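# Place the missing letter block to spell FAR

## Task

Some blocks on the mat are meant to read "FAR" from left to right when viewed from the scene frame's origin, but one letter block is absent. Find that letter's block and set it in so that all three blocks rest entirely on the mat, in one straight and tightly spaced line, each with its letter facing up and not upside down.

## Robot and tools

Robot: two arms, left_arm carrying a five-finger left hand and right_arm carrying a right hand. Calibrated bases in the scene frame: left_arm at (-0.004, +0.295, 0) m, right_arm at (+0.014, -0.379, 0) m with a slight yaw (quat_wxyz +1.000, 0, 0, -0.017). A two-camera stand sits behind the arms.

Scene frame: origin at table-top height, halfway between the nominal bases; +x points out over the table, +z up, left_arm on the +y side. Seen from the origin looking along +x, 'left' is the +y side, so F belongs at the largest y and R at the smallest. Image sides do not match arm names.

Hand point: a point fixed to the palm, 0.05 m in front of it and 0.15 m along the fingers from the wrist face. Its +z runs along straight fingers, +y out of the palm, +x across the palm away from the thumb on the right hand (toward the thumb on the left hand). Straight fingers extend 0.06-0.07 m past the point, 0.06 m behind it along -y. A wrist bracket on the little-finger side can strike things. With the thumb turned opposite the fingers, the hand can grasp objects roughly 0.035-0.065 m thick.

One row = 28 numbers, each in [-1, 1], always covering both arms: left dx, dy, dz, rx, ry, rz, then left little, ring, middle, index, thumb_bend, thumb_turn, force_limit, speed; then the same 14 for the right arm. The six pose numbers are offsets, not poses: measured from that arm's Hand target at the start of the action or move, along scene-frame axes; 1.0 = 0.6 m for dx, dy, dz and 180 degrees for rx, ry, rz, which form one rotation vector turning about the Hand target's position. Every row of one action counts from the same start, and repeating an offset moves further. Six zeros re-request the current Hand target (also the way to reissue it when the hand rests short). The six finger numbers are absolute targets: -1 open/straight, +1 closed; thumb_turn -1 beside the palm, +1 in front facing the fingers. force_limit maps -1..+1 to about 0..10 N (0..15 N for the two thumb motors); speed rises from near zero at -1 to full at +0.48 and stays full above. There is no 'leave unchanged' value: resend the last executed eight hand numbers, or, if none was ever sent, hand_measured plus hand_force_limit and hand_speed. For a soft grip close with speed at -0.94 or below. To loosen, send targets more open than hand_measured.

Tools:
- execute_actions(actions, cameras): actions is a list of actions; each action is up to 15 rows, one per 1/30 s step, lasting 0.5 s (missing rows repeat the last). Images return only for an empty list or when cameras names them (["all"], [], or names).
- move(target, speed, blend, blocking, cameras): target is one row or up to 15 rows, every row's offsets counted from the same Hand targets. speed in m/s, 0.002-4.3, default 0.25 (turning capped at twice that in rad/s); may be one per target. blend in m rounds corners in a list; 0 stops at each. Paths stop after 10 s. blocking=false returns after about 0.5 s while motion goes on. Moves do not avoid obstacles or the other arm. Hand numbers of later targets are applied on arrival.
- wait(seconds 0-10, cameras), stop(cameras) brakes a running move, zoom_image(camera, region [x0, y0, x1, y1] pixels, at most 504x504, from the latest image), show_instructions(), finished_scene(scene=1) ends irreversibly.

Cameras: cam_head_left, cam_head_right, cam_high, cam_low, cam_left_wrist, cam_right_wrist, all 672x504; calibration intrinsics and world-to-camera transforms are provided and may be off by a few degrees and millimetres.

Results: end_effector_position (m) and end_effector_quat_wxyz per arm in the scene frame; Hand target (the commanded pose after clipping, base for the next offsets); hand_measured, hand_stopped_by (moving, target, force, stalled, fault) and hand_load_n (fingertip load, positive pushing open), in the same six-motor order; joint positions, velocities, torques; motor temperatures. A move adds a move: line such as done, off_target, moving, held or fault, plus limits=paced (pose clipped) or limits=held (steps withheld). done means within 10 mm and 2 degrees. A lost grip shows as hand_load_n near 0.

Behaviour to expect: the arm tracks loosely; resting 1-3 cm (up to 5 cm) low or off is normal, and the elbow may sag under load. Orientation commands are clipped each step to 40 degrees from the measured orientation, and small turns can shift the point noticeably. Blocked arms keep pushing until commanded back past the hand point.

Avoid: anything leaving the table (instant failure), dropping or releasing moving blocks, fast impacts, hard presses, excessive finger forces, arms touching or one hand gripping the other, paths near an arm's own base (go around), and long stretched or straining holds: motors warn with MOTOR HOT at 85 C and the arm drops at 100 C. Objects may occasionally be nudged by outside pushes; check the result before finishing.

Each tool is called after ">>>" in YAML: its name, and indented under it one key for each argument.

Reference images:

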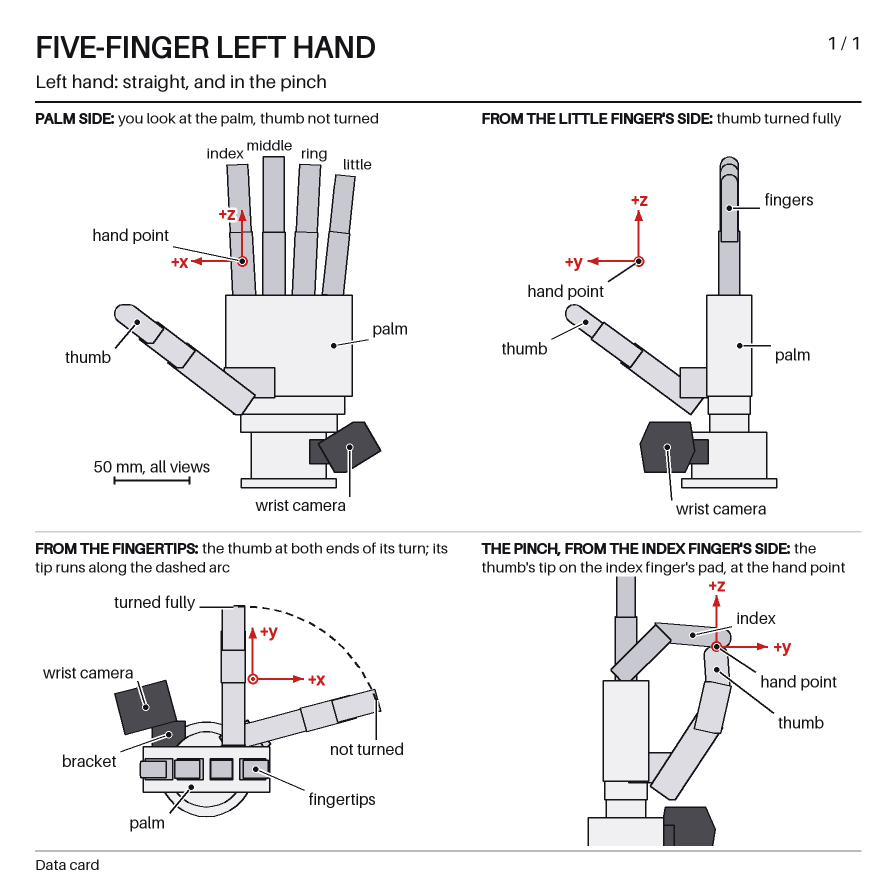

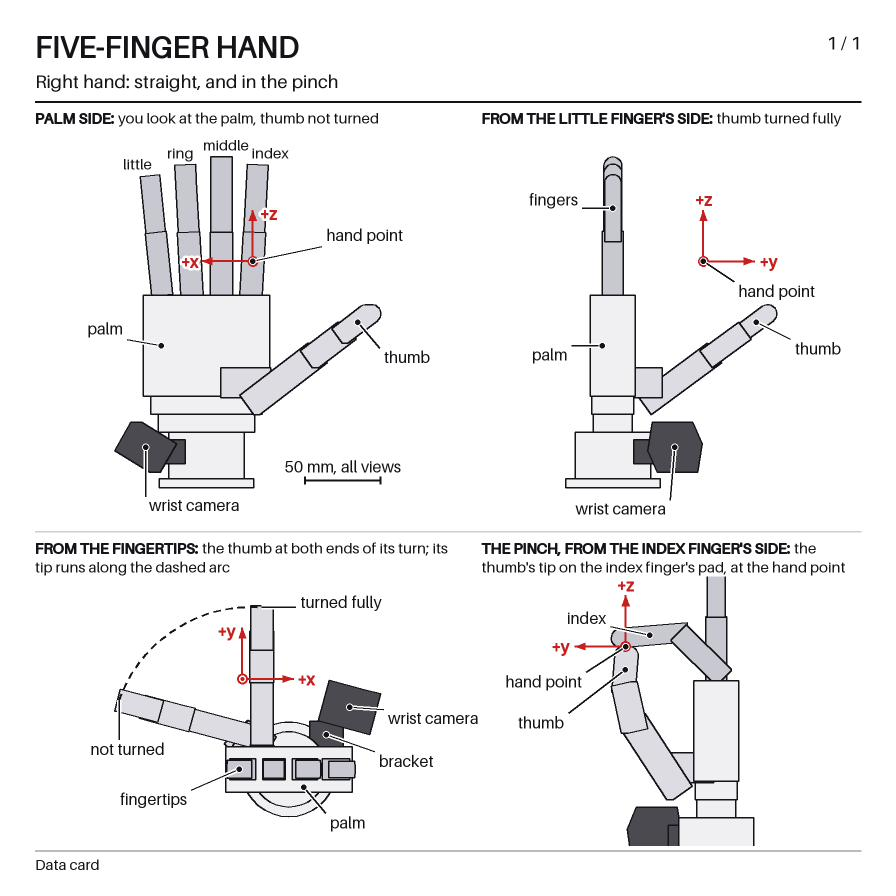

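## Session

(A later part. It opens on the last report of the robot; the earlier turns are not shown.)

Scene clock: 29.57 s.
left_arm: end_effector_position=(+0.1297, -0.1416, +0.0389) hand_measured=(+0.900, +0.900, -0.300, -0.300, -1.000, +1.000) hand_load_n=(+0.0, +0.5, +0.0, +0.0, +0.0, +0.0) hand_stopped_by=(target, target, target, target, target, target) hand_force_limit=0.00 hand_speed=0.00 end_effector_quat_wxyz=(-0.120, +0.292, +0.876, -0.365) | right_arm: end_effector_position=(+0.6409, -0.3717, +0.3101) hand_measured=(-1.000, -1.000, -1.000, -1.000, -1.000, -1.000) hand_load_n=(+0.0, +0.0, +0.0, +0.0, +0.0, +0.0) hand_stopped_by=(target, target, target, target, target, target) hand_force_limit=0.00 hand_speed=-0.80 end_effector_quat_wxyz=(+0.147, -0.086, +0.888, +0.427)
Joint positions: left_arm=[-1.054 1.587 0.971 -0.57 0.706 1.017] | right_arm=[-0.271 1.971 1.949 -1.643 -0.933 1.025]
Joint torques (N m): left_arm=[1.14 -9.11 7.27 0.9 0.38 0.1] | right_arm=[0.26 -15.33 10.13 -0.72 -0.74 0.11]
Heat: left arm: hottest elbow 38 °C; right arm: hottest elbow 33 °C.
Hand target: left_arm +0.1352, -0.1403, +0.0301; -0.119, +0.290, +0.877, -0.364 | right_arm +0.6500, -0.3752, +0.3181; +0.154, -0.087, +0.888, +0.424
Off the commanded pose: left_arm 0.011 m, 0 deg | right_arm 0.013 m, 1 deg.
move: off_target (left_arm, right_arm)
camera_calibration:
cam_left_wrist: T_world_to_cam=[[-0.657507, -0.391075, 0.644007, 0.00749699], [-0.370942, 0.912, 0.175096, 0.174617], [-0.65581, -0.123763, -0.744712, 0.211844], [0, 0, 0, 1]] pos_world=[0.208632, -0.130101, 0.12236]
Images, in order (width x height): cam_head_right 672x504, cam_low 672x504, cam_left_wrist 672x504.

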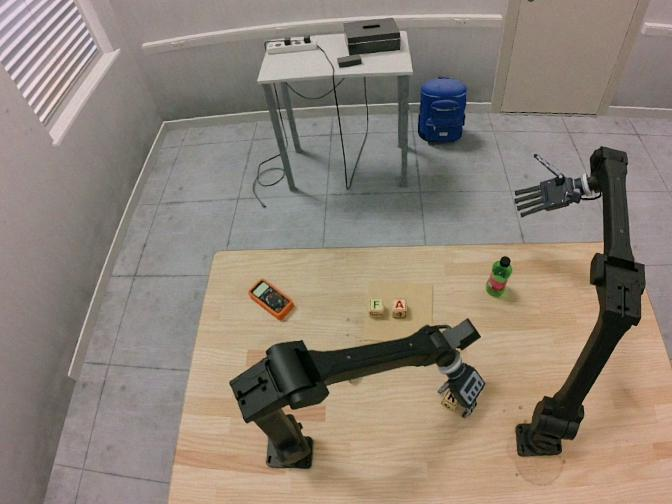

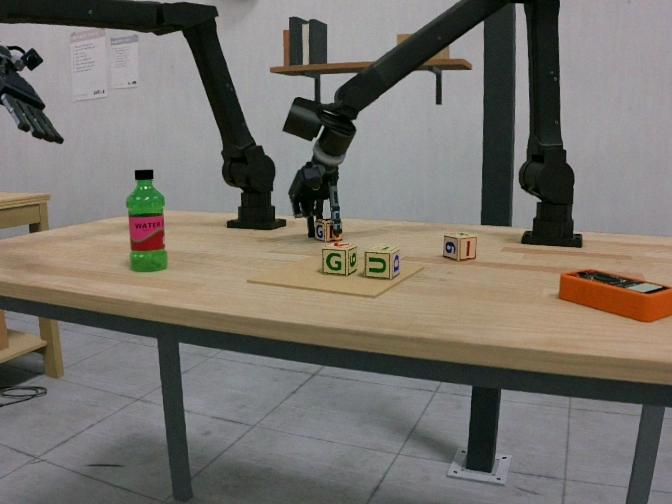

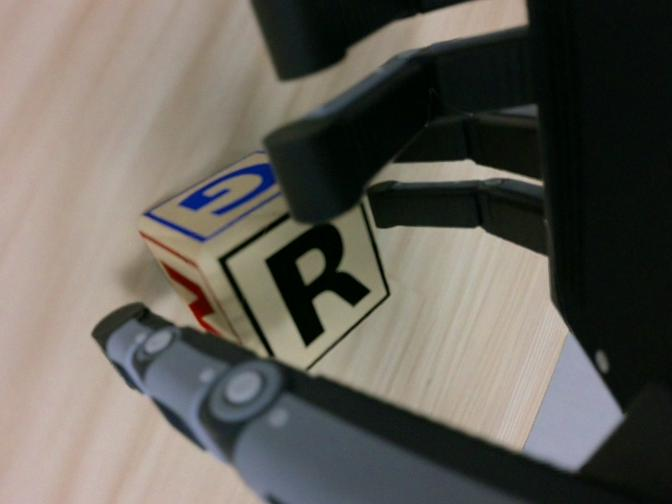

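>>> move:
  target:
    - [0,0,0,0,0,0,0.9,0.9,0.6,0.6,-0.75,1,-0.5,-0.93,0,0,0,0,0,0,-1,-1,-1,-1,-1,-1,0,-0.8]
  speed: 0.1
  cameras: ["cam_low","cam_left_wrist"]

>>> zoom_image:
  camera: "cam_low"
  region: [280, 140, 380, 280]

Scene clock: 32.27 s.
left_arm: end_effector_position=(+0.1297, -0.1416, +0.0389) hand_measured=(+0.900, +0.900, +0.052, +0.086, -0.810, +1.000) hand_load_n=(+0.0, +0.0, +3.0, +2.5, +5.5, -1.0) hand_stopped_by=(target, target, force, force, force, target) hand_force_limit=-0.50 hand_speed=-0.93 end_effector_quat_wxyz=(-0.120, +0.292, +0.876, -0.365) | right_arm: end_effector_position=(+0.6409, -0.3717, +0.3101) hand_measured=(-1.000, -1.000, -1.000, -1.000, -1.000, -1.000) hand_load_n=(-0.5, +0.0, +0.0, +0.0, +0.0, +0.0) hand_stopped_by=(target, target, target, target, target, target) hand_force_limit=0.00 hand_speed=-0.80 end_effector_quat_wxyz=(+0.147, -0.086, +0.888, +0.427)
Joint positions: left_arm=[-1.054 1.587 0.971 -0.57 0.706 1.017] | right_arm=[-0.271 1.971 1.949 -1.643 -0.933 1.025]
Joint torques (N m): left_arm=[1.14 -9.23 7.27 0.92 0.37 0.1] | right_arm=[0.38 -15.38 10.13 -0.75 -0.74 0.11]
Heat: left arm: hottest elbow 37 °C; right arm: hottest elbow 34 °C.
Hand target: left_arm +0.1352, -0.1403, +0.0301; -0.119, +0.289, +0.877, -0.364 | right_arm +0.6500, -0.3752, +0.3181; +0.154, -0.087, +0.888, +0.424
Off the commanded pose: left_arm 0.010 m, 0 deg | right_arm 0.013 m, 1 deg.
move: off_target (right_arm)
camera_calibration:
cam_left_wrist: T_world_to_cam=[[-0.657507, -0.391075, 0.644007, 0.00749699], [-0.370942, 0.912, 0.175096, 0.174617], [-0.65581, -0.123763, -0.744712, 0.211844], [0, 0, 0, 1]] pos_world=[0.208632, -0.130101, 0.12236]
Images, in order (width x height): cam_low 672x504, cam_left_wrist 672x504.

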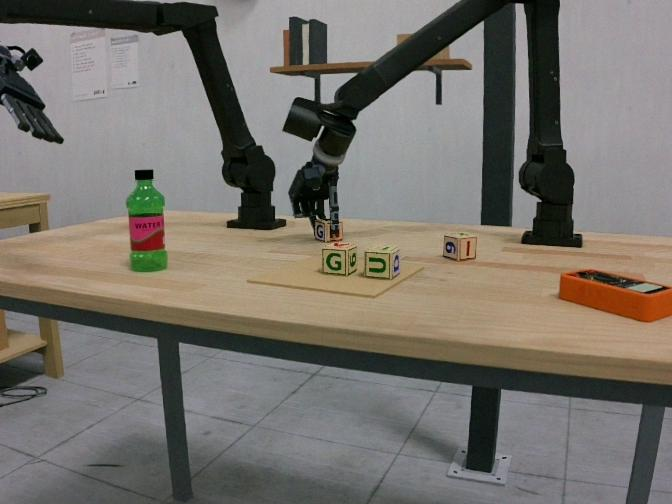

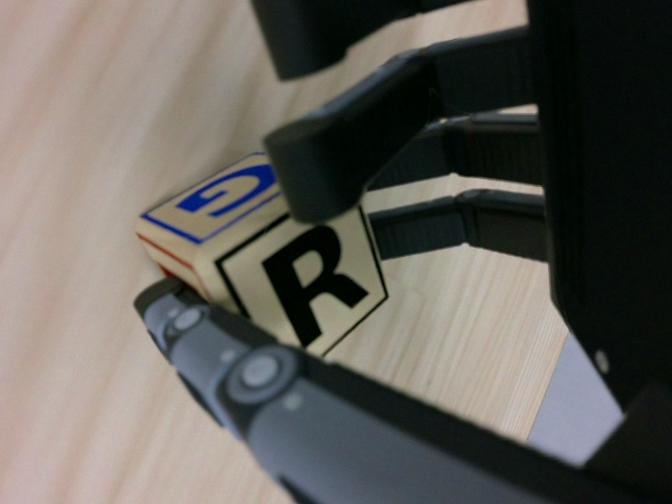

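Scaled by 3.600.

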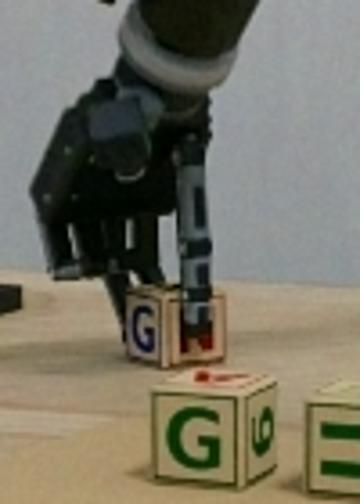

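>>> move:
  target:
    - [0,0,0.15,0,0,0,0.9,0.9,0.6,0.6,-0.75,1,-0.5,-0.93,0,0,0,0,0,0,-1,-1,-1,-1,-1,-1,0,-0.8]
  speed: 0.12
  cameras: ["cam_low","cam_left_wrist"]

>>> zoom_image:
  camera: "cam_low"
  region: [270, 130, 390, 270]

Scene clock: 34.50 s.
left_arm: end_effector_position=(+0.1210, -0.1263, +0.1008) hand_measured=(+0.900, +0.900, +0.052, +0.086, -0.810, +1.000) hand_load_n=(+0.0, +0.0, +3.0, +2.0, +5.0, -1.0) hand_stopped_by=(target, target, force, force, force, target) hand_force_limit=-0.50 hand_speed=-0.93 end_effector_quat_wxyz=(-0.137, +0.285, +0.882, -0.349) | right_arm: end_effector_position=(+0.6409, -0.3717, +0.3101) hand_measured=(-1.000, -1.000, -1.000, -1.000, -1.000, -1.000) hand_load_n=(+0.0, +0.0, +0.0, +0.0, +0.0, +0.0) hand_stopped_by=(target, target, target, target, target, target) hand_force_limit=0.00 hand_speed=-0.80 end_effector_quat_wxyz=(+0.147, -0.086, +0.888, +0.427)
Joint positions: left_arm=[-1.054 1.485 1.044 -0.795 0.706 1.017] | right_arm=[-0.271 1.971 1.949 -1.643 -0.933 1.025]
Joint torques (N m): left_arm=[1.14 -10.05 12 -0.08 0.38 0.08] | right_arm=[0.32 -15.38 10.13 -0.69 -0.73 0.11]
Heat: left arm: hottest elbow 38 °C; right arm: hottest elbow 34 °C.
Hand target: left_arm +0.1351, -0.1402, +0.1199; -0.119, +0.289, +0.877, -0.363 | right_arm +0.6500, -0.3752, +0.3181; +0.154, -0.087, +0.888, +0.424
Off the commanded pose: left_arm 0.028 m, 3 deg | right_arm 0.013 m, 1 deg.
move: off_target (left_arm, right_arm)
camera_calibration:
cam_left_wrist: T_world_to_cam=[[-0.641805, -0.418802, 0.642411, -0.0372906], [-0.365856, 0.903445, 0.223464, 0.140021], [-0.67397, -0.0916096, -0.733057, 0.259103], [0, 0, 0, 1]] pos_world=[0.201921, -0.118382, 0.182603]
Images, in order (width x height): cam_low 672x504, cam_left_wrist 672x504.

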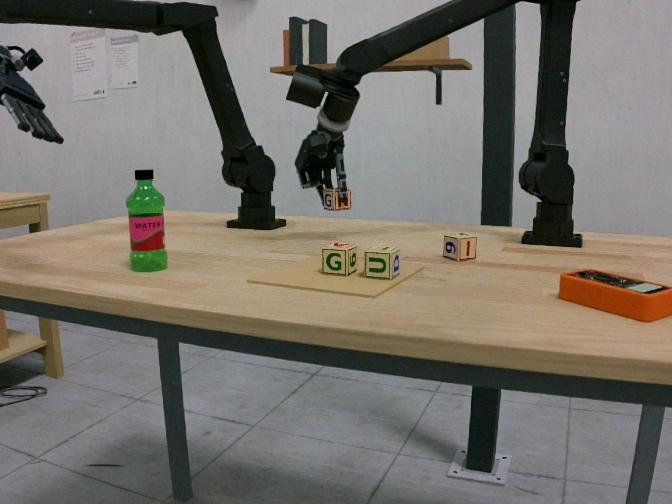

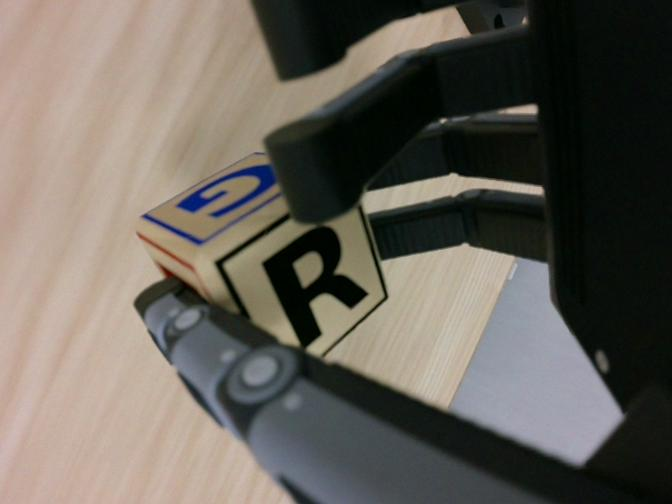

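Scaled by 3.600.

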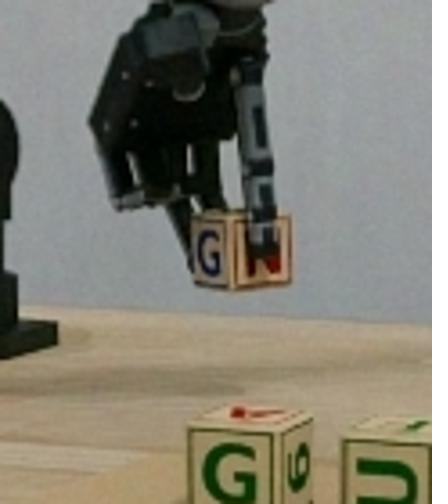

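>>> zoom_image:
  camera: "cam_left_wrist"
  region: [120, 130, 420, 370]

Scaled by 1.680.

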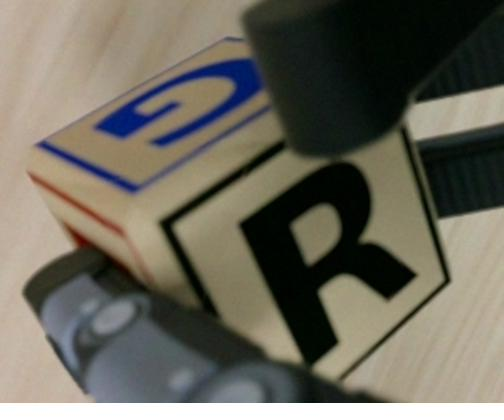

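>>> move:
  target:
    - [0.475,0.097,0.09,0,0,0.197,0.9,0.9,0.6,0.6,-0.75,1,-0.5,-0.93,0,0,0,0,0,0,-1,-1,-1,-1,-1,-1,0,-0.8]
  speed: 0.25
  cameras: ["all"]

>>> zoom_image:
  camera: "cam_low"
  region: [250, 90, 450, 300]

>>> zoom_image:
  camera: "cam_head_right"
  region: [340, 260, 460, 350]

>>> zoom_image:
  camera: "cam_high"
  region: [290, 190, 420, 300]

Scene clock: 38.10 s.
left_arm: end_effector_position=(+0.4049, -0.0730, +0.1613) hand_measured=(+0.900, +0.900, +0.052, +0.086, -0.810, +1.000) hand_load_n=(+0.0, +0.0, +3.0, +2.5, +5.0, -1.0) hand_stopped_by=(target, target, force, force, force, target) hand_force_limit=-0.50 hand_speed=-0.93 end_effector_quat_wxyz=(-0.012, +0.010, +0.926, -0.378) | right_arm: end_effector_position=(+0.6409, -0.3717, +0.3101) hand_measured=(-1.000, -1.000, -1.000, -1.000, -1.000, -1.000) hand_load_n=(+0.0, +0.0, +0.0, -0.5, +0.0, +0.0) hand_stopped_by=(target, target, target, target, target, target) hand_force_limit=0.00 hand_speed=-0.80 end_effector_quat_wxyz=(+0.147, -0.086, +0.888, +0.427)
Joint positions: left_arm=[-0.556 1.654 1.406 -0.875 0.656 0.884] | right_arm=[-0.271 1.971 1.949 -1.643 -0.933 1.025]
Joint torques (N m): left_arm=[0.21 -11.63 13.46 0.06 0.23 -0.13] | right_arm=[0.26 -15.33 10.13 -0.69 -0.73 0.11]
Heat: left arm: hottest elbow 38 °C; right arm: hottest elbow 34 °C.
Hand target: left_arm +0.4202, -0.0820, +0.1742; -0.003, +0.009, +0.924, -0.383 | right_arm +0.6500, -0.3752, +0.3181; +0.154, -0.087, +0.888, +0.424
Off the commanded pose: left_arm 0.022 m, 1 deg | right_arm 0.013 m, 1 deg.
move: off_target (left_arm, right_arm)
camera_calibration:
cam_left_wrist: T_world_to_cam=[[-0.301688, -0.707001, 0.639636, -0.0298959], [-0.825518, 0.529346, 0.195735, 0.34549], [-0.476973, -0.46898, -0.74334, 0.39399], [0, 0, 0, 1]] pos_world=[0.464112, -0.0192464, 0.244367]
cam_right_wrist: T_world_to_cam=[[-0.566944, 0.562613, 0.601698, 0.377519], [0.574798, -0.25303, 0.778192, -0.707786], [0.590068, 0.787047, -0.179935, 0.0871965], [0, 0, 0, 1]] pos_world=[0.569415, -0.460116, 0.33933]

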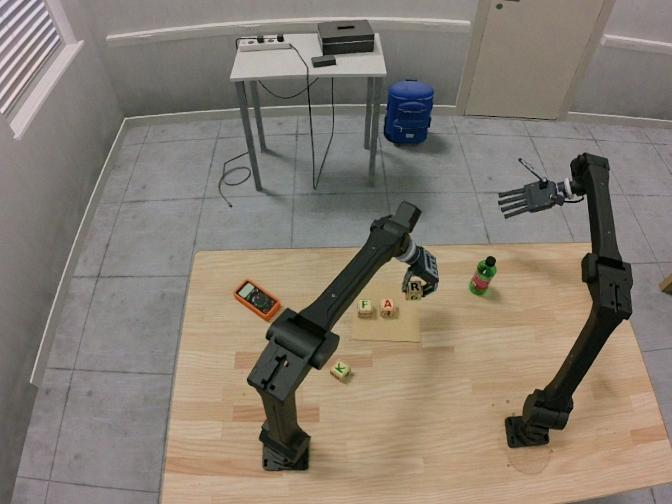

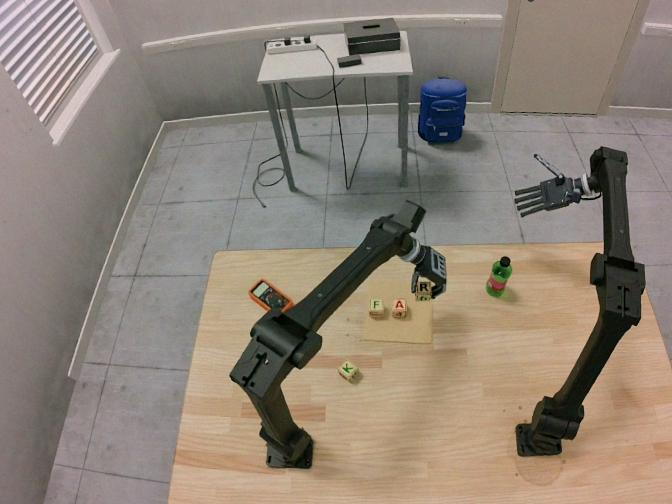

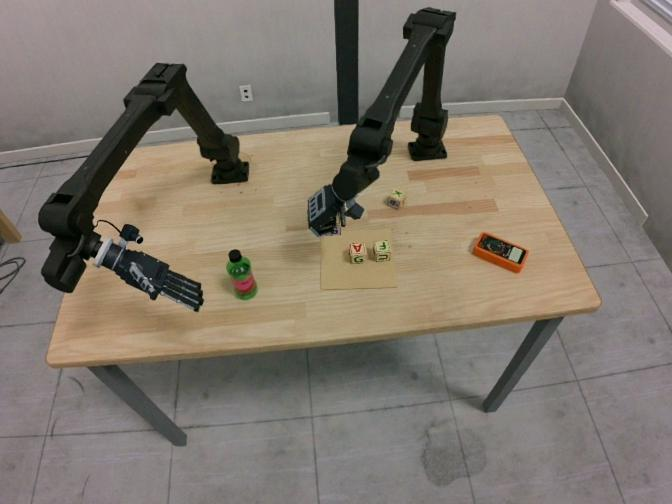

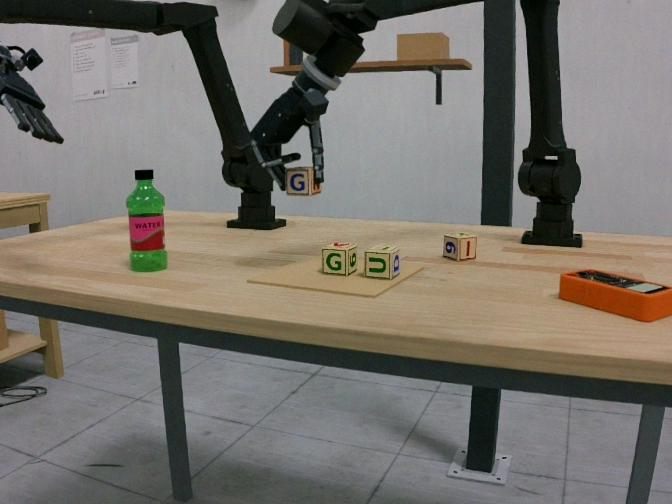

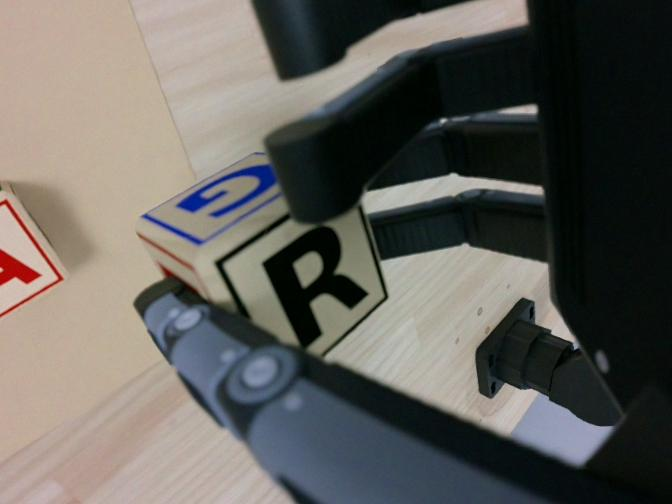

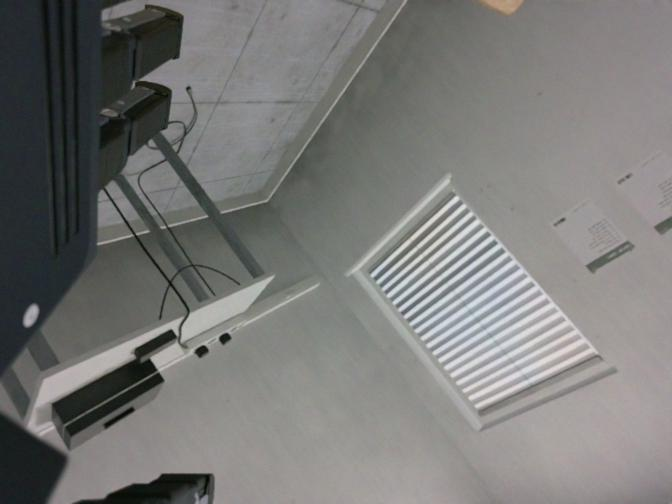

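Scaled by 2.400.

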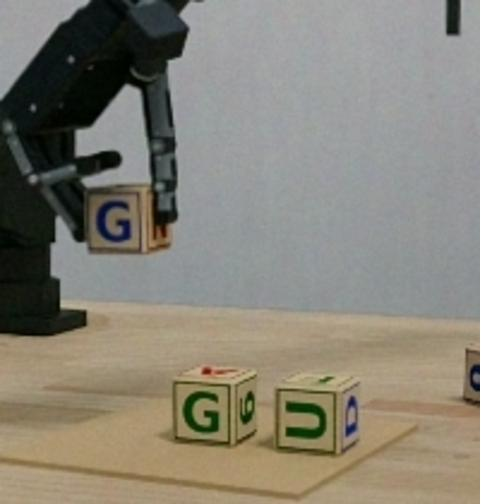

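Scaled by 4.200.

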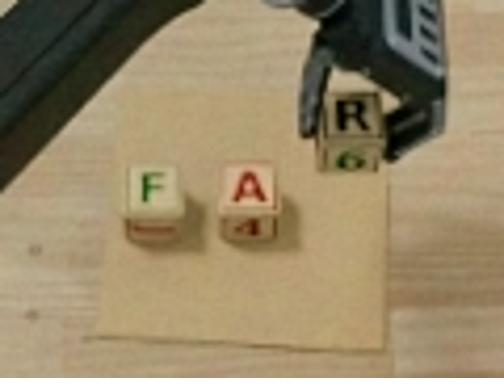

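Scaled by 3.877.

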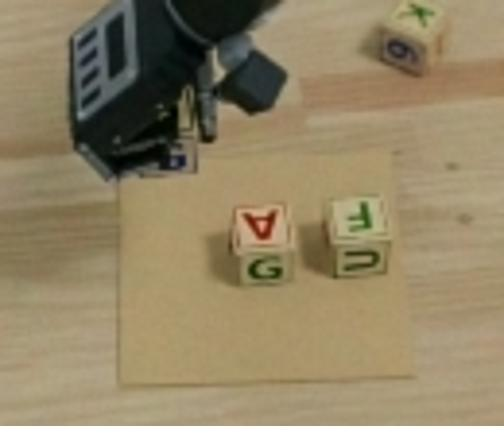

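>>> move:
  target:
    - [0.0225,0.0,-0.118,0,0,0.003,0.9,0.9,0.6,0.6,-0.75,1,-0.5,-0.93,0,0,0,0,0,0,-1,-1,-1,-1,-1,-1,0,-0.8]
  speed: 0.15
  cameras: ["cam_head_left","cam_head_right","cam_high","cam_low","cam_left_wrist"]

>>> zoom_image:
  camera: "cam_low"
  region: [250, 130, 450, 310]

>>> zoom_image:
  camera: "cam_head_right"
  region: [340, 260, 460, 350]

>>> zoom_image:
  camera: "cam_high"
  region: [290, 190, 420, 300]

>>> zoom_image:
  camera: "cam_left_wrist"
  region: [0, 130, 240, 370]

Scene clock: 40.57 s.
left_arm: end_effector_position=(+0.4262, -0.0847, +0.1088) hand_measured=(+0.900, +0.900, +0.052, +0.086, -0.810, +1.000) hand_load_n=(+0.0, +0.0, +3.0, +2.5, +5.0, -1.0) hand_stopped_by=(target, target, force, force, force, target) hand_force_limit=-0.50 hand_speed=-0.93 end_effector_quat_wxyz=(-0.004, +0.012, +0.924, -0.382) | right_arm: end_effector_position=(+0.6409, -0.3717, +0.3101) hand_measured=(-1.000, -1.000, -1.000, -1.000, -1.000, -1.000) hand_load_n=(+0.0, +0.0, +0.0, +0.0, +0.0, +0.0) hand_stopped_by=(target, target, target, target, target, target) hand_force_limit=0.00 hand_speed=-0.80 end_effector_quat_wxyz=(+0.147, -0.086, +0.888, +0.427)
Joint positions: left_arm=[-0.553 1.744 1.378 -0.737 0.656 0.883] | right_arm=[-0.271 1.971 1.949 -1.643 -0.933 1.025]
Joint torques (N m): left_arm=[1.14 -13.16 8.92 1.06 0.25 -0.07] | right_arm=[0.26 -15.33 10.11 -0.69 -0.74 0.11]
Heat: left arm: hottest elbow 39 °C; right arm: hottest elbow 35 °C.
Hand target: left_arm +0.4337, -0.0819, +0.1032; -0.001, +0.004, +0.924, -0.383 | right_arm +0.6500, -0.3752, +0.3181; +0.154, -0.087, +0.888, +0.424
Off the commanded pose: left_arm 0.010 m, 1 deg | right_arm 0.013 m, 1 deg.
move: off_target (right_arm)
camera_calibration:
cam_left_wrist: T_world_to_cam=[[-0.310118, -0.701366, 0.641804, 0.00553916], [-0.829837, 0.52911, 0.177239, 0.383386], [-0.463894, -0.477627, -0.746106, 0.353651], [0, 0, 0, 1]] pos_world=[0.483923, -0.030055, 0.192356]
Images, in order (width x height): cam_head_left 672x504, cam_head_right 672x504, cam_high 672x504, cam_low 672x504, cam_left_wrist 672x504.

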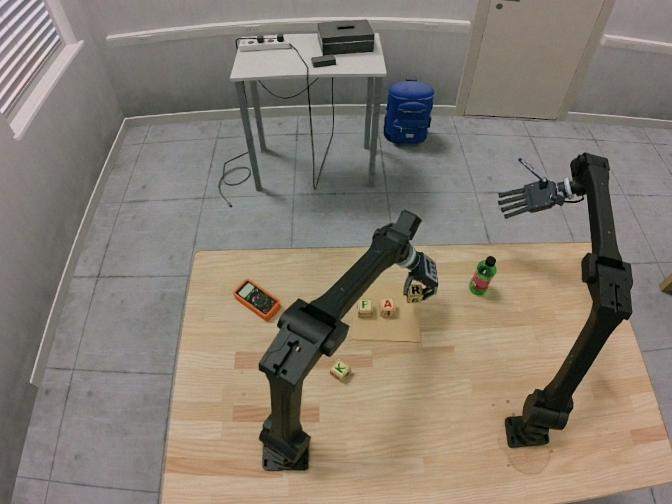

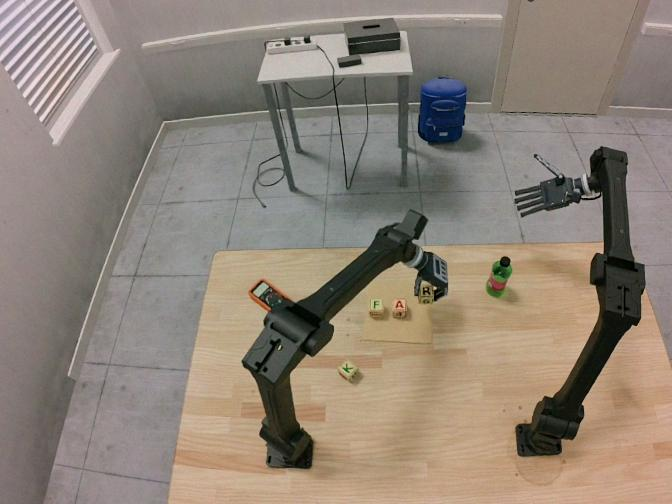

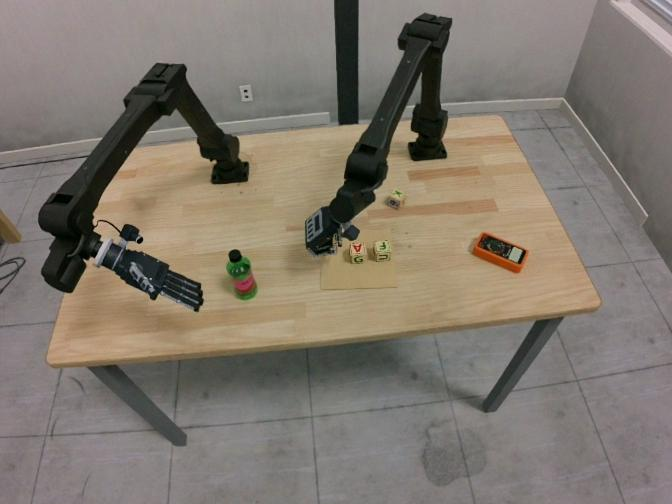

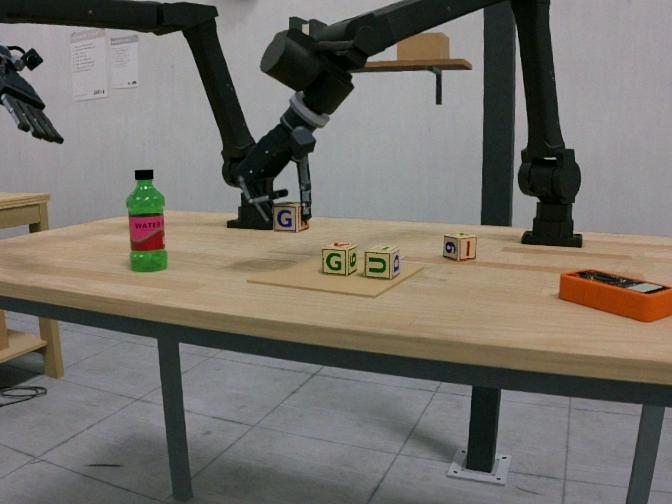

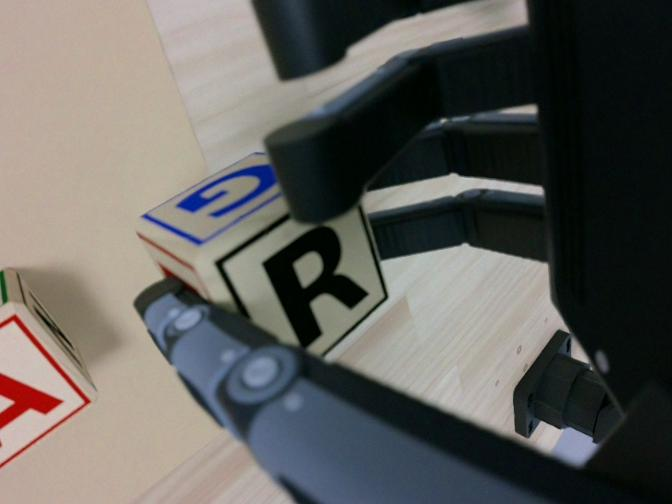

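Scaled by 2.520.

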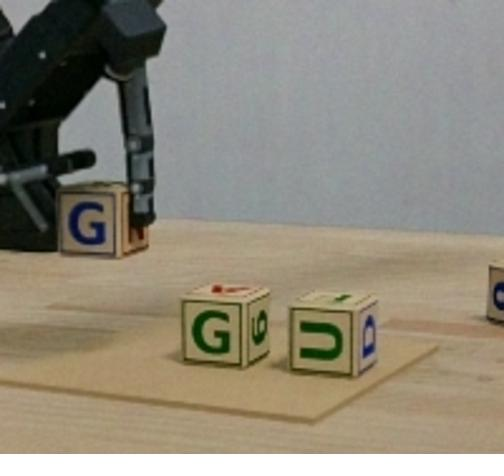

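Scaled by 4.200.

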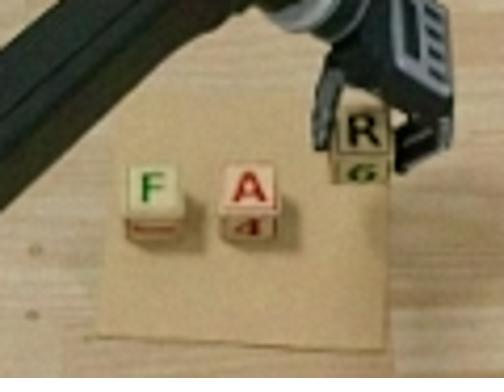

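Scaled by 3.877.

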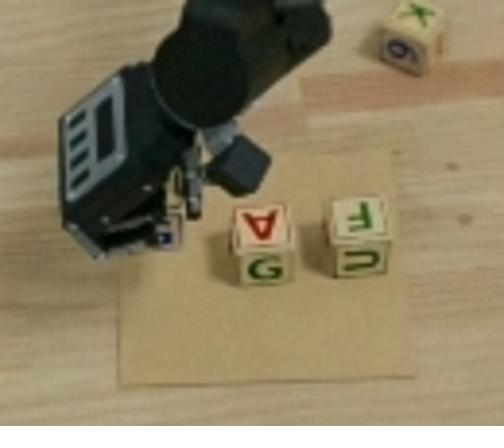

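Scaled by 2.100.

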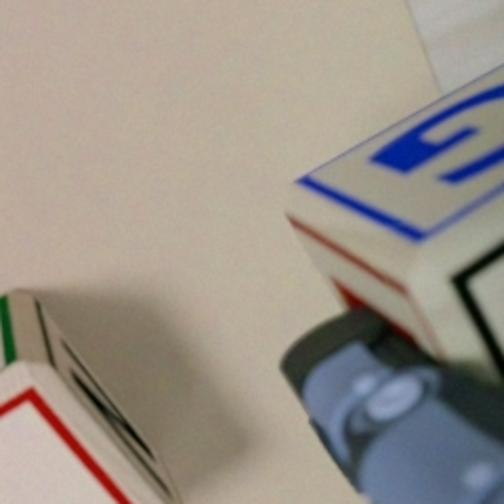

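>>> move:
  target:
    - [-0.006,0.0165,0,0,0,0.003,0.9,0.9,0.6,0.6,-0.75,1,-0.5,-0.93,0,0,0,0,0,0,-1,-1,-1,-1,-1,-1,0,-0.8]
    - [-0.006,0.0165,-0.078,0,0,0.003,0.9,0.9,0.6,0.6,-0.75,1,-0.5,-0.93,0,0,0,0,0,0,-1,-1,-1,-1,-1,-1,0,-0.8]
  speed: 0.12
  cameras: ["cam_head_left","cam_head_right","cam_high","cam_low","cam_left_wrist"]

>>> zoom_image:
  camera: "cam_low"
  region: [250, 180, 410, 300]

>>> zoom_image:
  camera: "cam_head_right"
  region: [340, 260, 460, 350]

>>> zoom_image:
  camera: "cam_head_left"
  region: [340, 260, 460, 350]

>>> zoom_image:
  camera: "cam_left_wrist"
  region: [0, 130, 240, 370]

Scene clock: 44.00 s.
left_arm: end_effector_position=(+0.4241, -0.0758, +0.0649) hand_measured=(+0.900, +0.900, +0.052, +0.086, -0.810, +1.000) hand_load_n=(+0.0, +0.0, +3.0, +2.0, +5.5, -1.0) hand_stopped_by=(target, target, force, force, force, target) hand_force_limit=-0.50 hand_speed=-0.93 end_effector_quat_wxyz=(+0.000, +0.008, +0.924, -0.383) | right_arm: end_effector_position=(+0.6409, -0.3717, +0.3101) hand_measured=(-1.000, -1.000, -1.000, -1.000, -1.000, -1.000) hand_load_n=(+0.0, +0.0, +0.0, +0.0, +0.0, +0.0) hand_stopped_by=(target, target, target, target, target, target) hand_force_limit=0.00 hand_speed=-0.80 end_effector_quat_wxyz=(+0.147, -0.086, +0.888, +0.427)
Joint positions: left_arm=[-0.542 1.771 1.288 -0.616 0.656 0.883] | right_arm=[-0.271 1.971 1.949 -1.643 -0.933 1.025]
Joint torques (N m): left_arm=[1.2 -12.75 8.23 1.05 0.3 -0.05] | right_arm=[0.38 -15.33 10.14 -0.69 -0.74 0.11]
Heat: left arm: hottest elbow 39 °C; right arm: hottest elbow 35 °C.
Hand target: left_arm +0.4300, -0.0721, +0.0564; +0.001, +0.000, +0.924, -0.383 | right_arm +0.6500, -0.3752, +0.3181; +0.154, -0.087, +0.888, +0.424
Off the commanded pose: left_arm 0.011 m, 1 deg | right_arm 0.013 m, 1 deg.
move: off_target (left_arm, right_arm)
camera_calibration:
cam_left_wrist: T_world_to_cam=[[-0.304569, -0.703392, 0.642244, 0.036781], [-0.83653, 0.519968, 0.172771, 0.387116], [-0.455472, -0.484636, -0.746775, 0.32012], [0, 0, 0, 1]] pos_world=[0.480842, -0.0202752, 0.148553]
Images, in order (width x height): cam_head_left 672x504, cam_head_right 672x504, cam_high 672x504, cam_low 672x504, cam_left_wrist 672x504.

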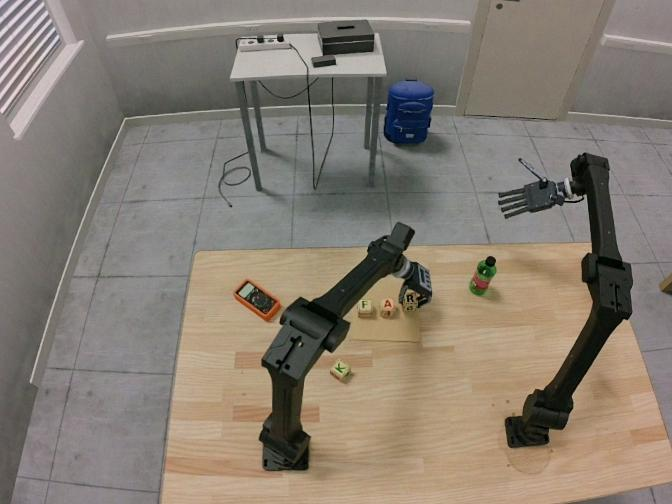

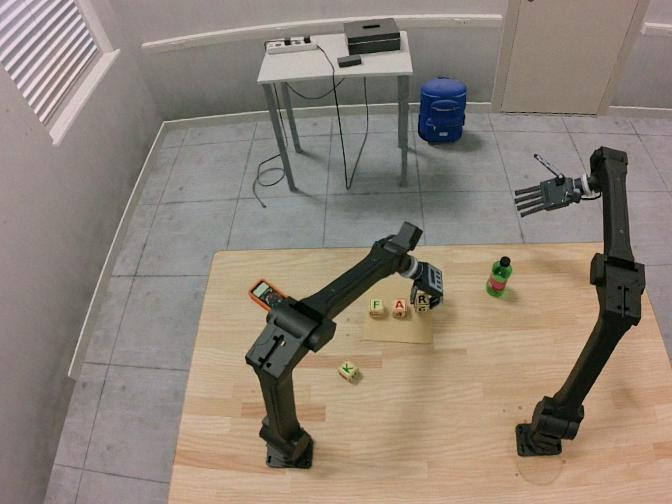

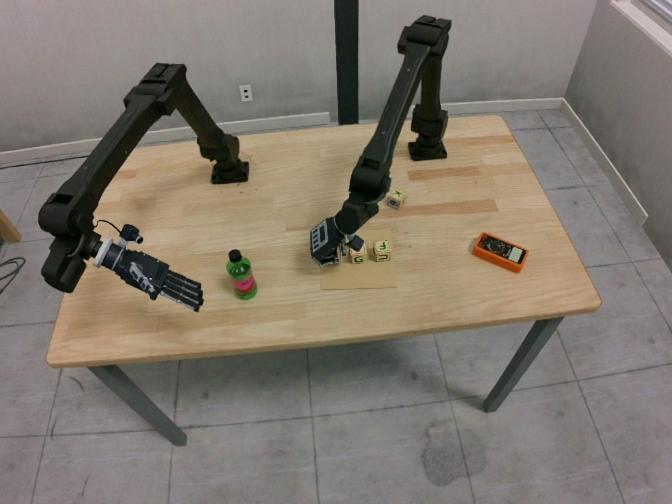

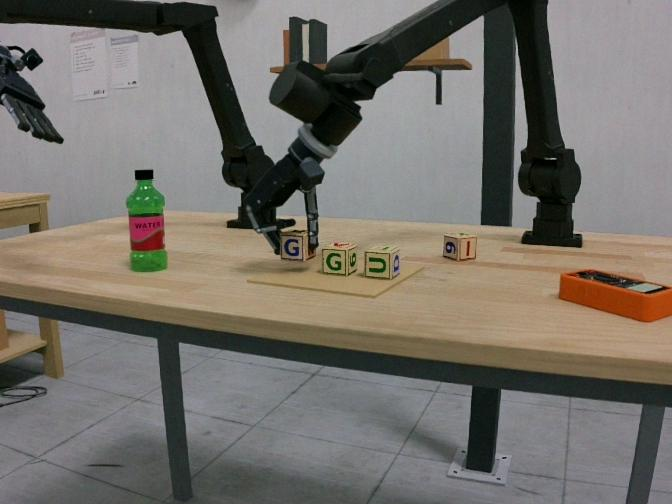

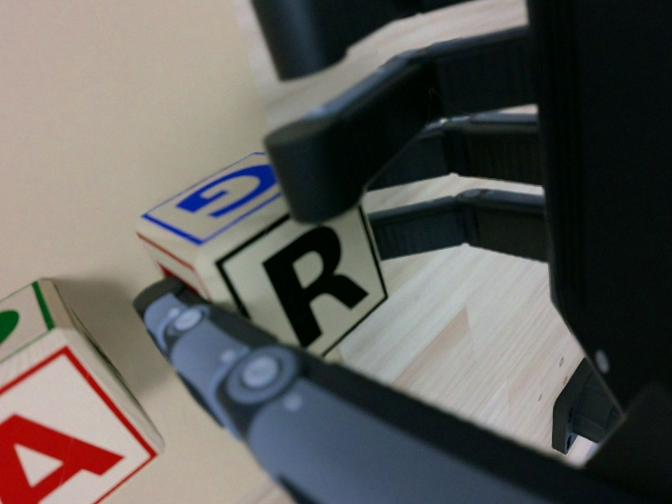

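Scaled by 3.150.

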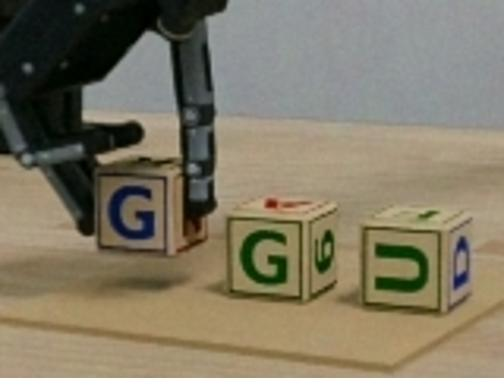

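Scaled by 4.200.

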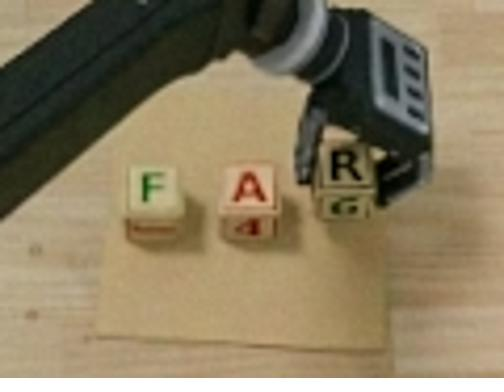

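Scaled by 4.200.

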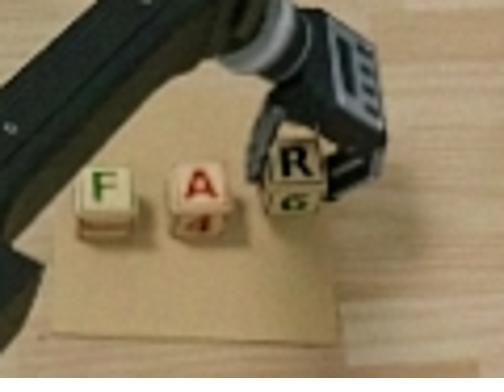

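Scaled by 2.100.

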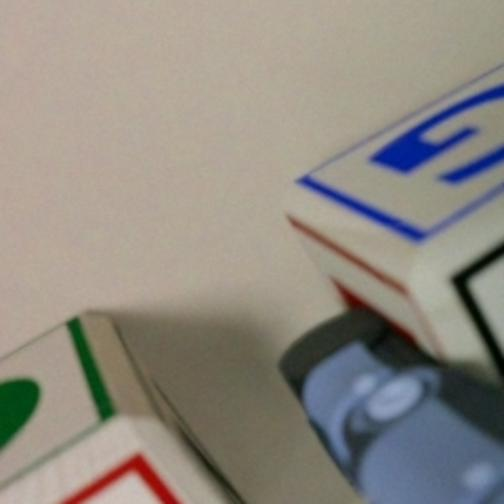

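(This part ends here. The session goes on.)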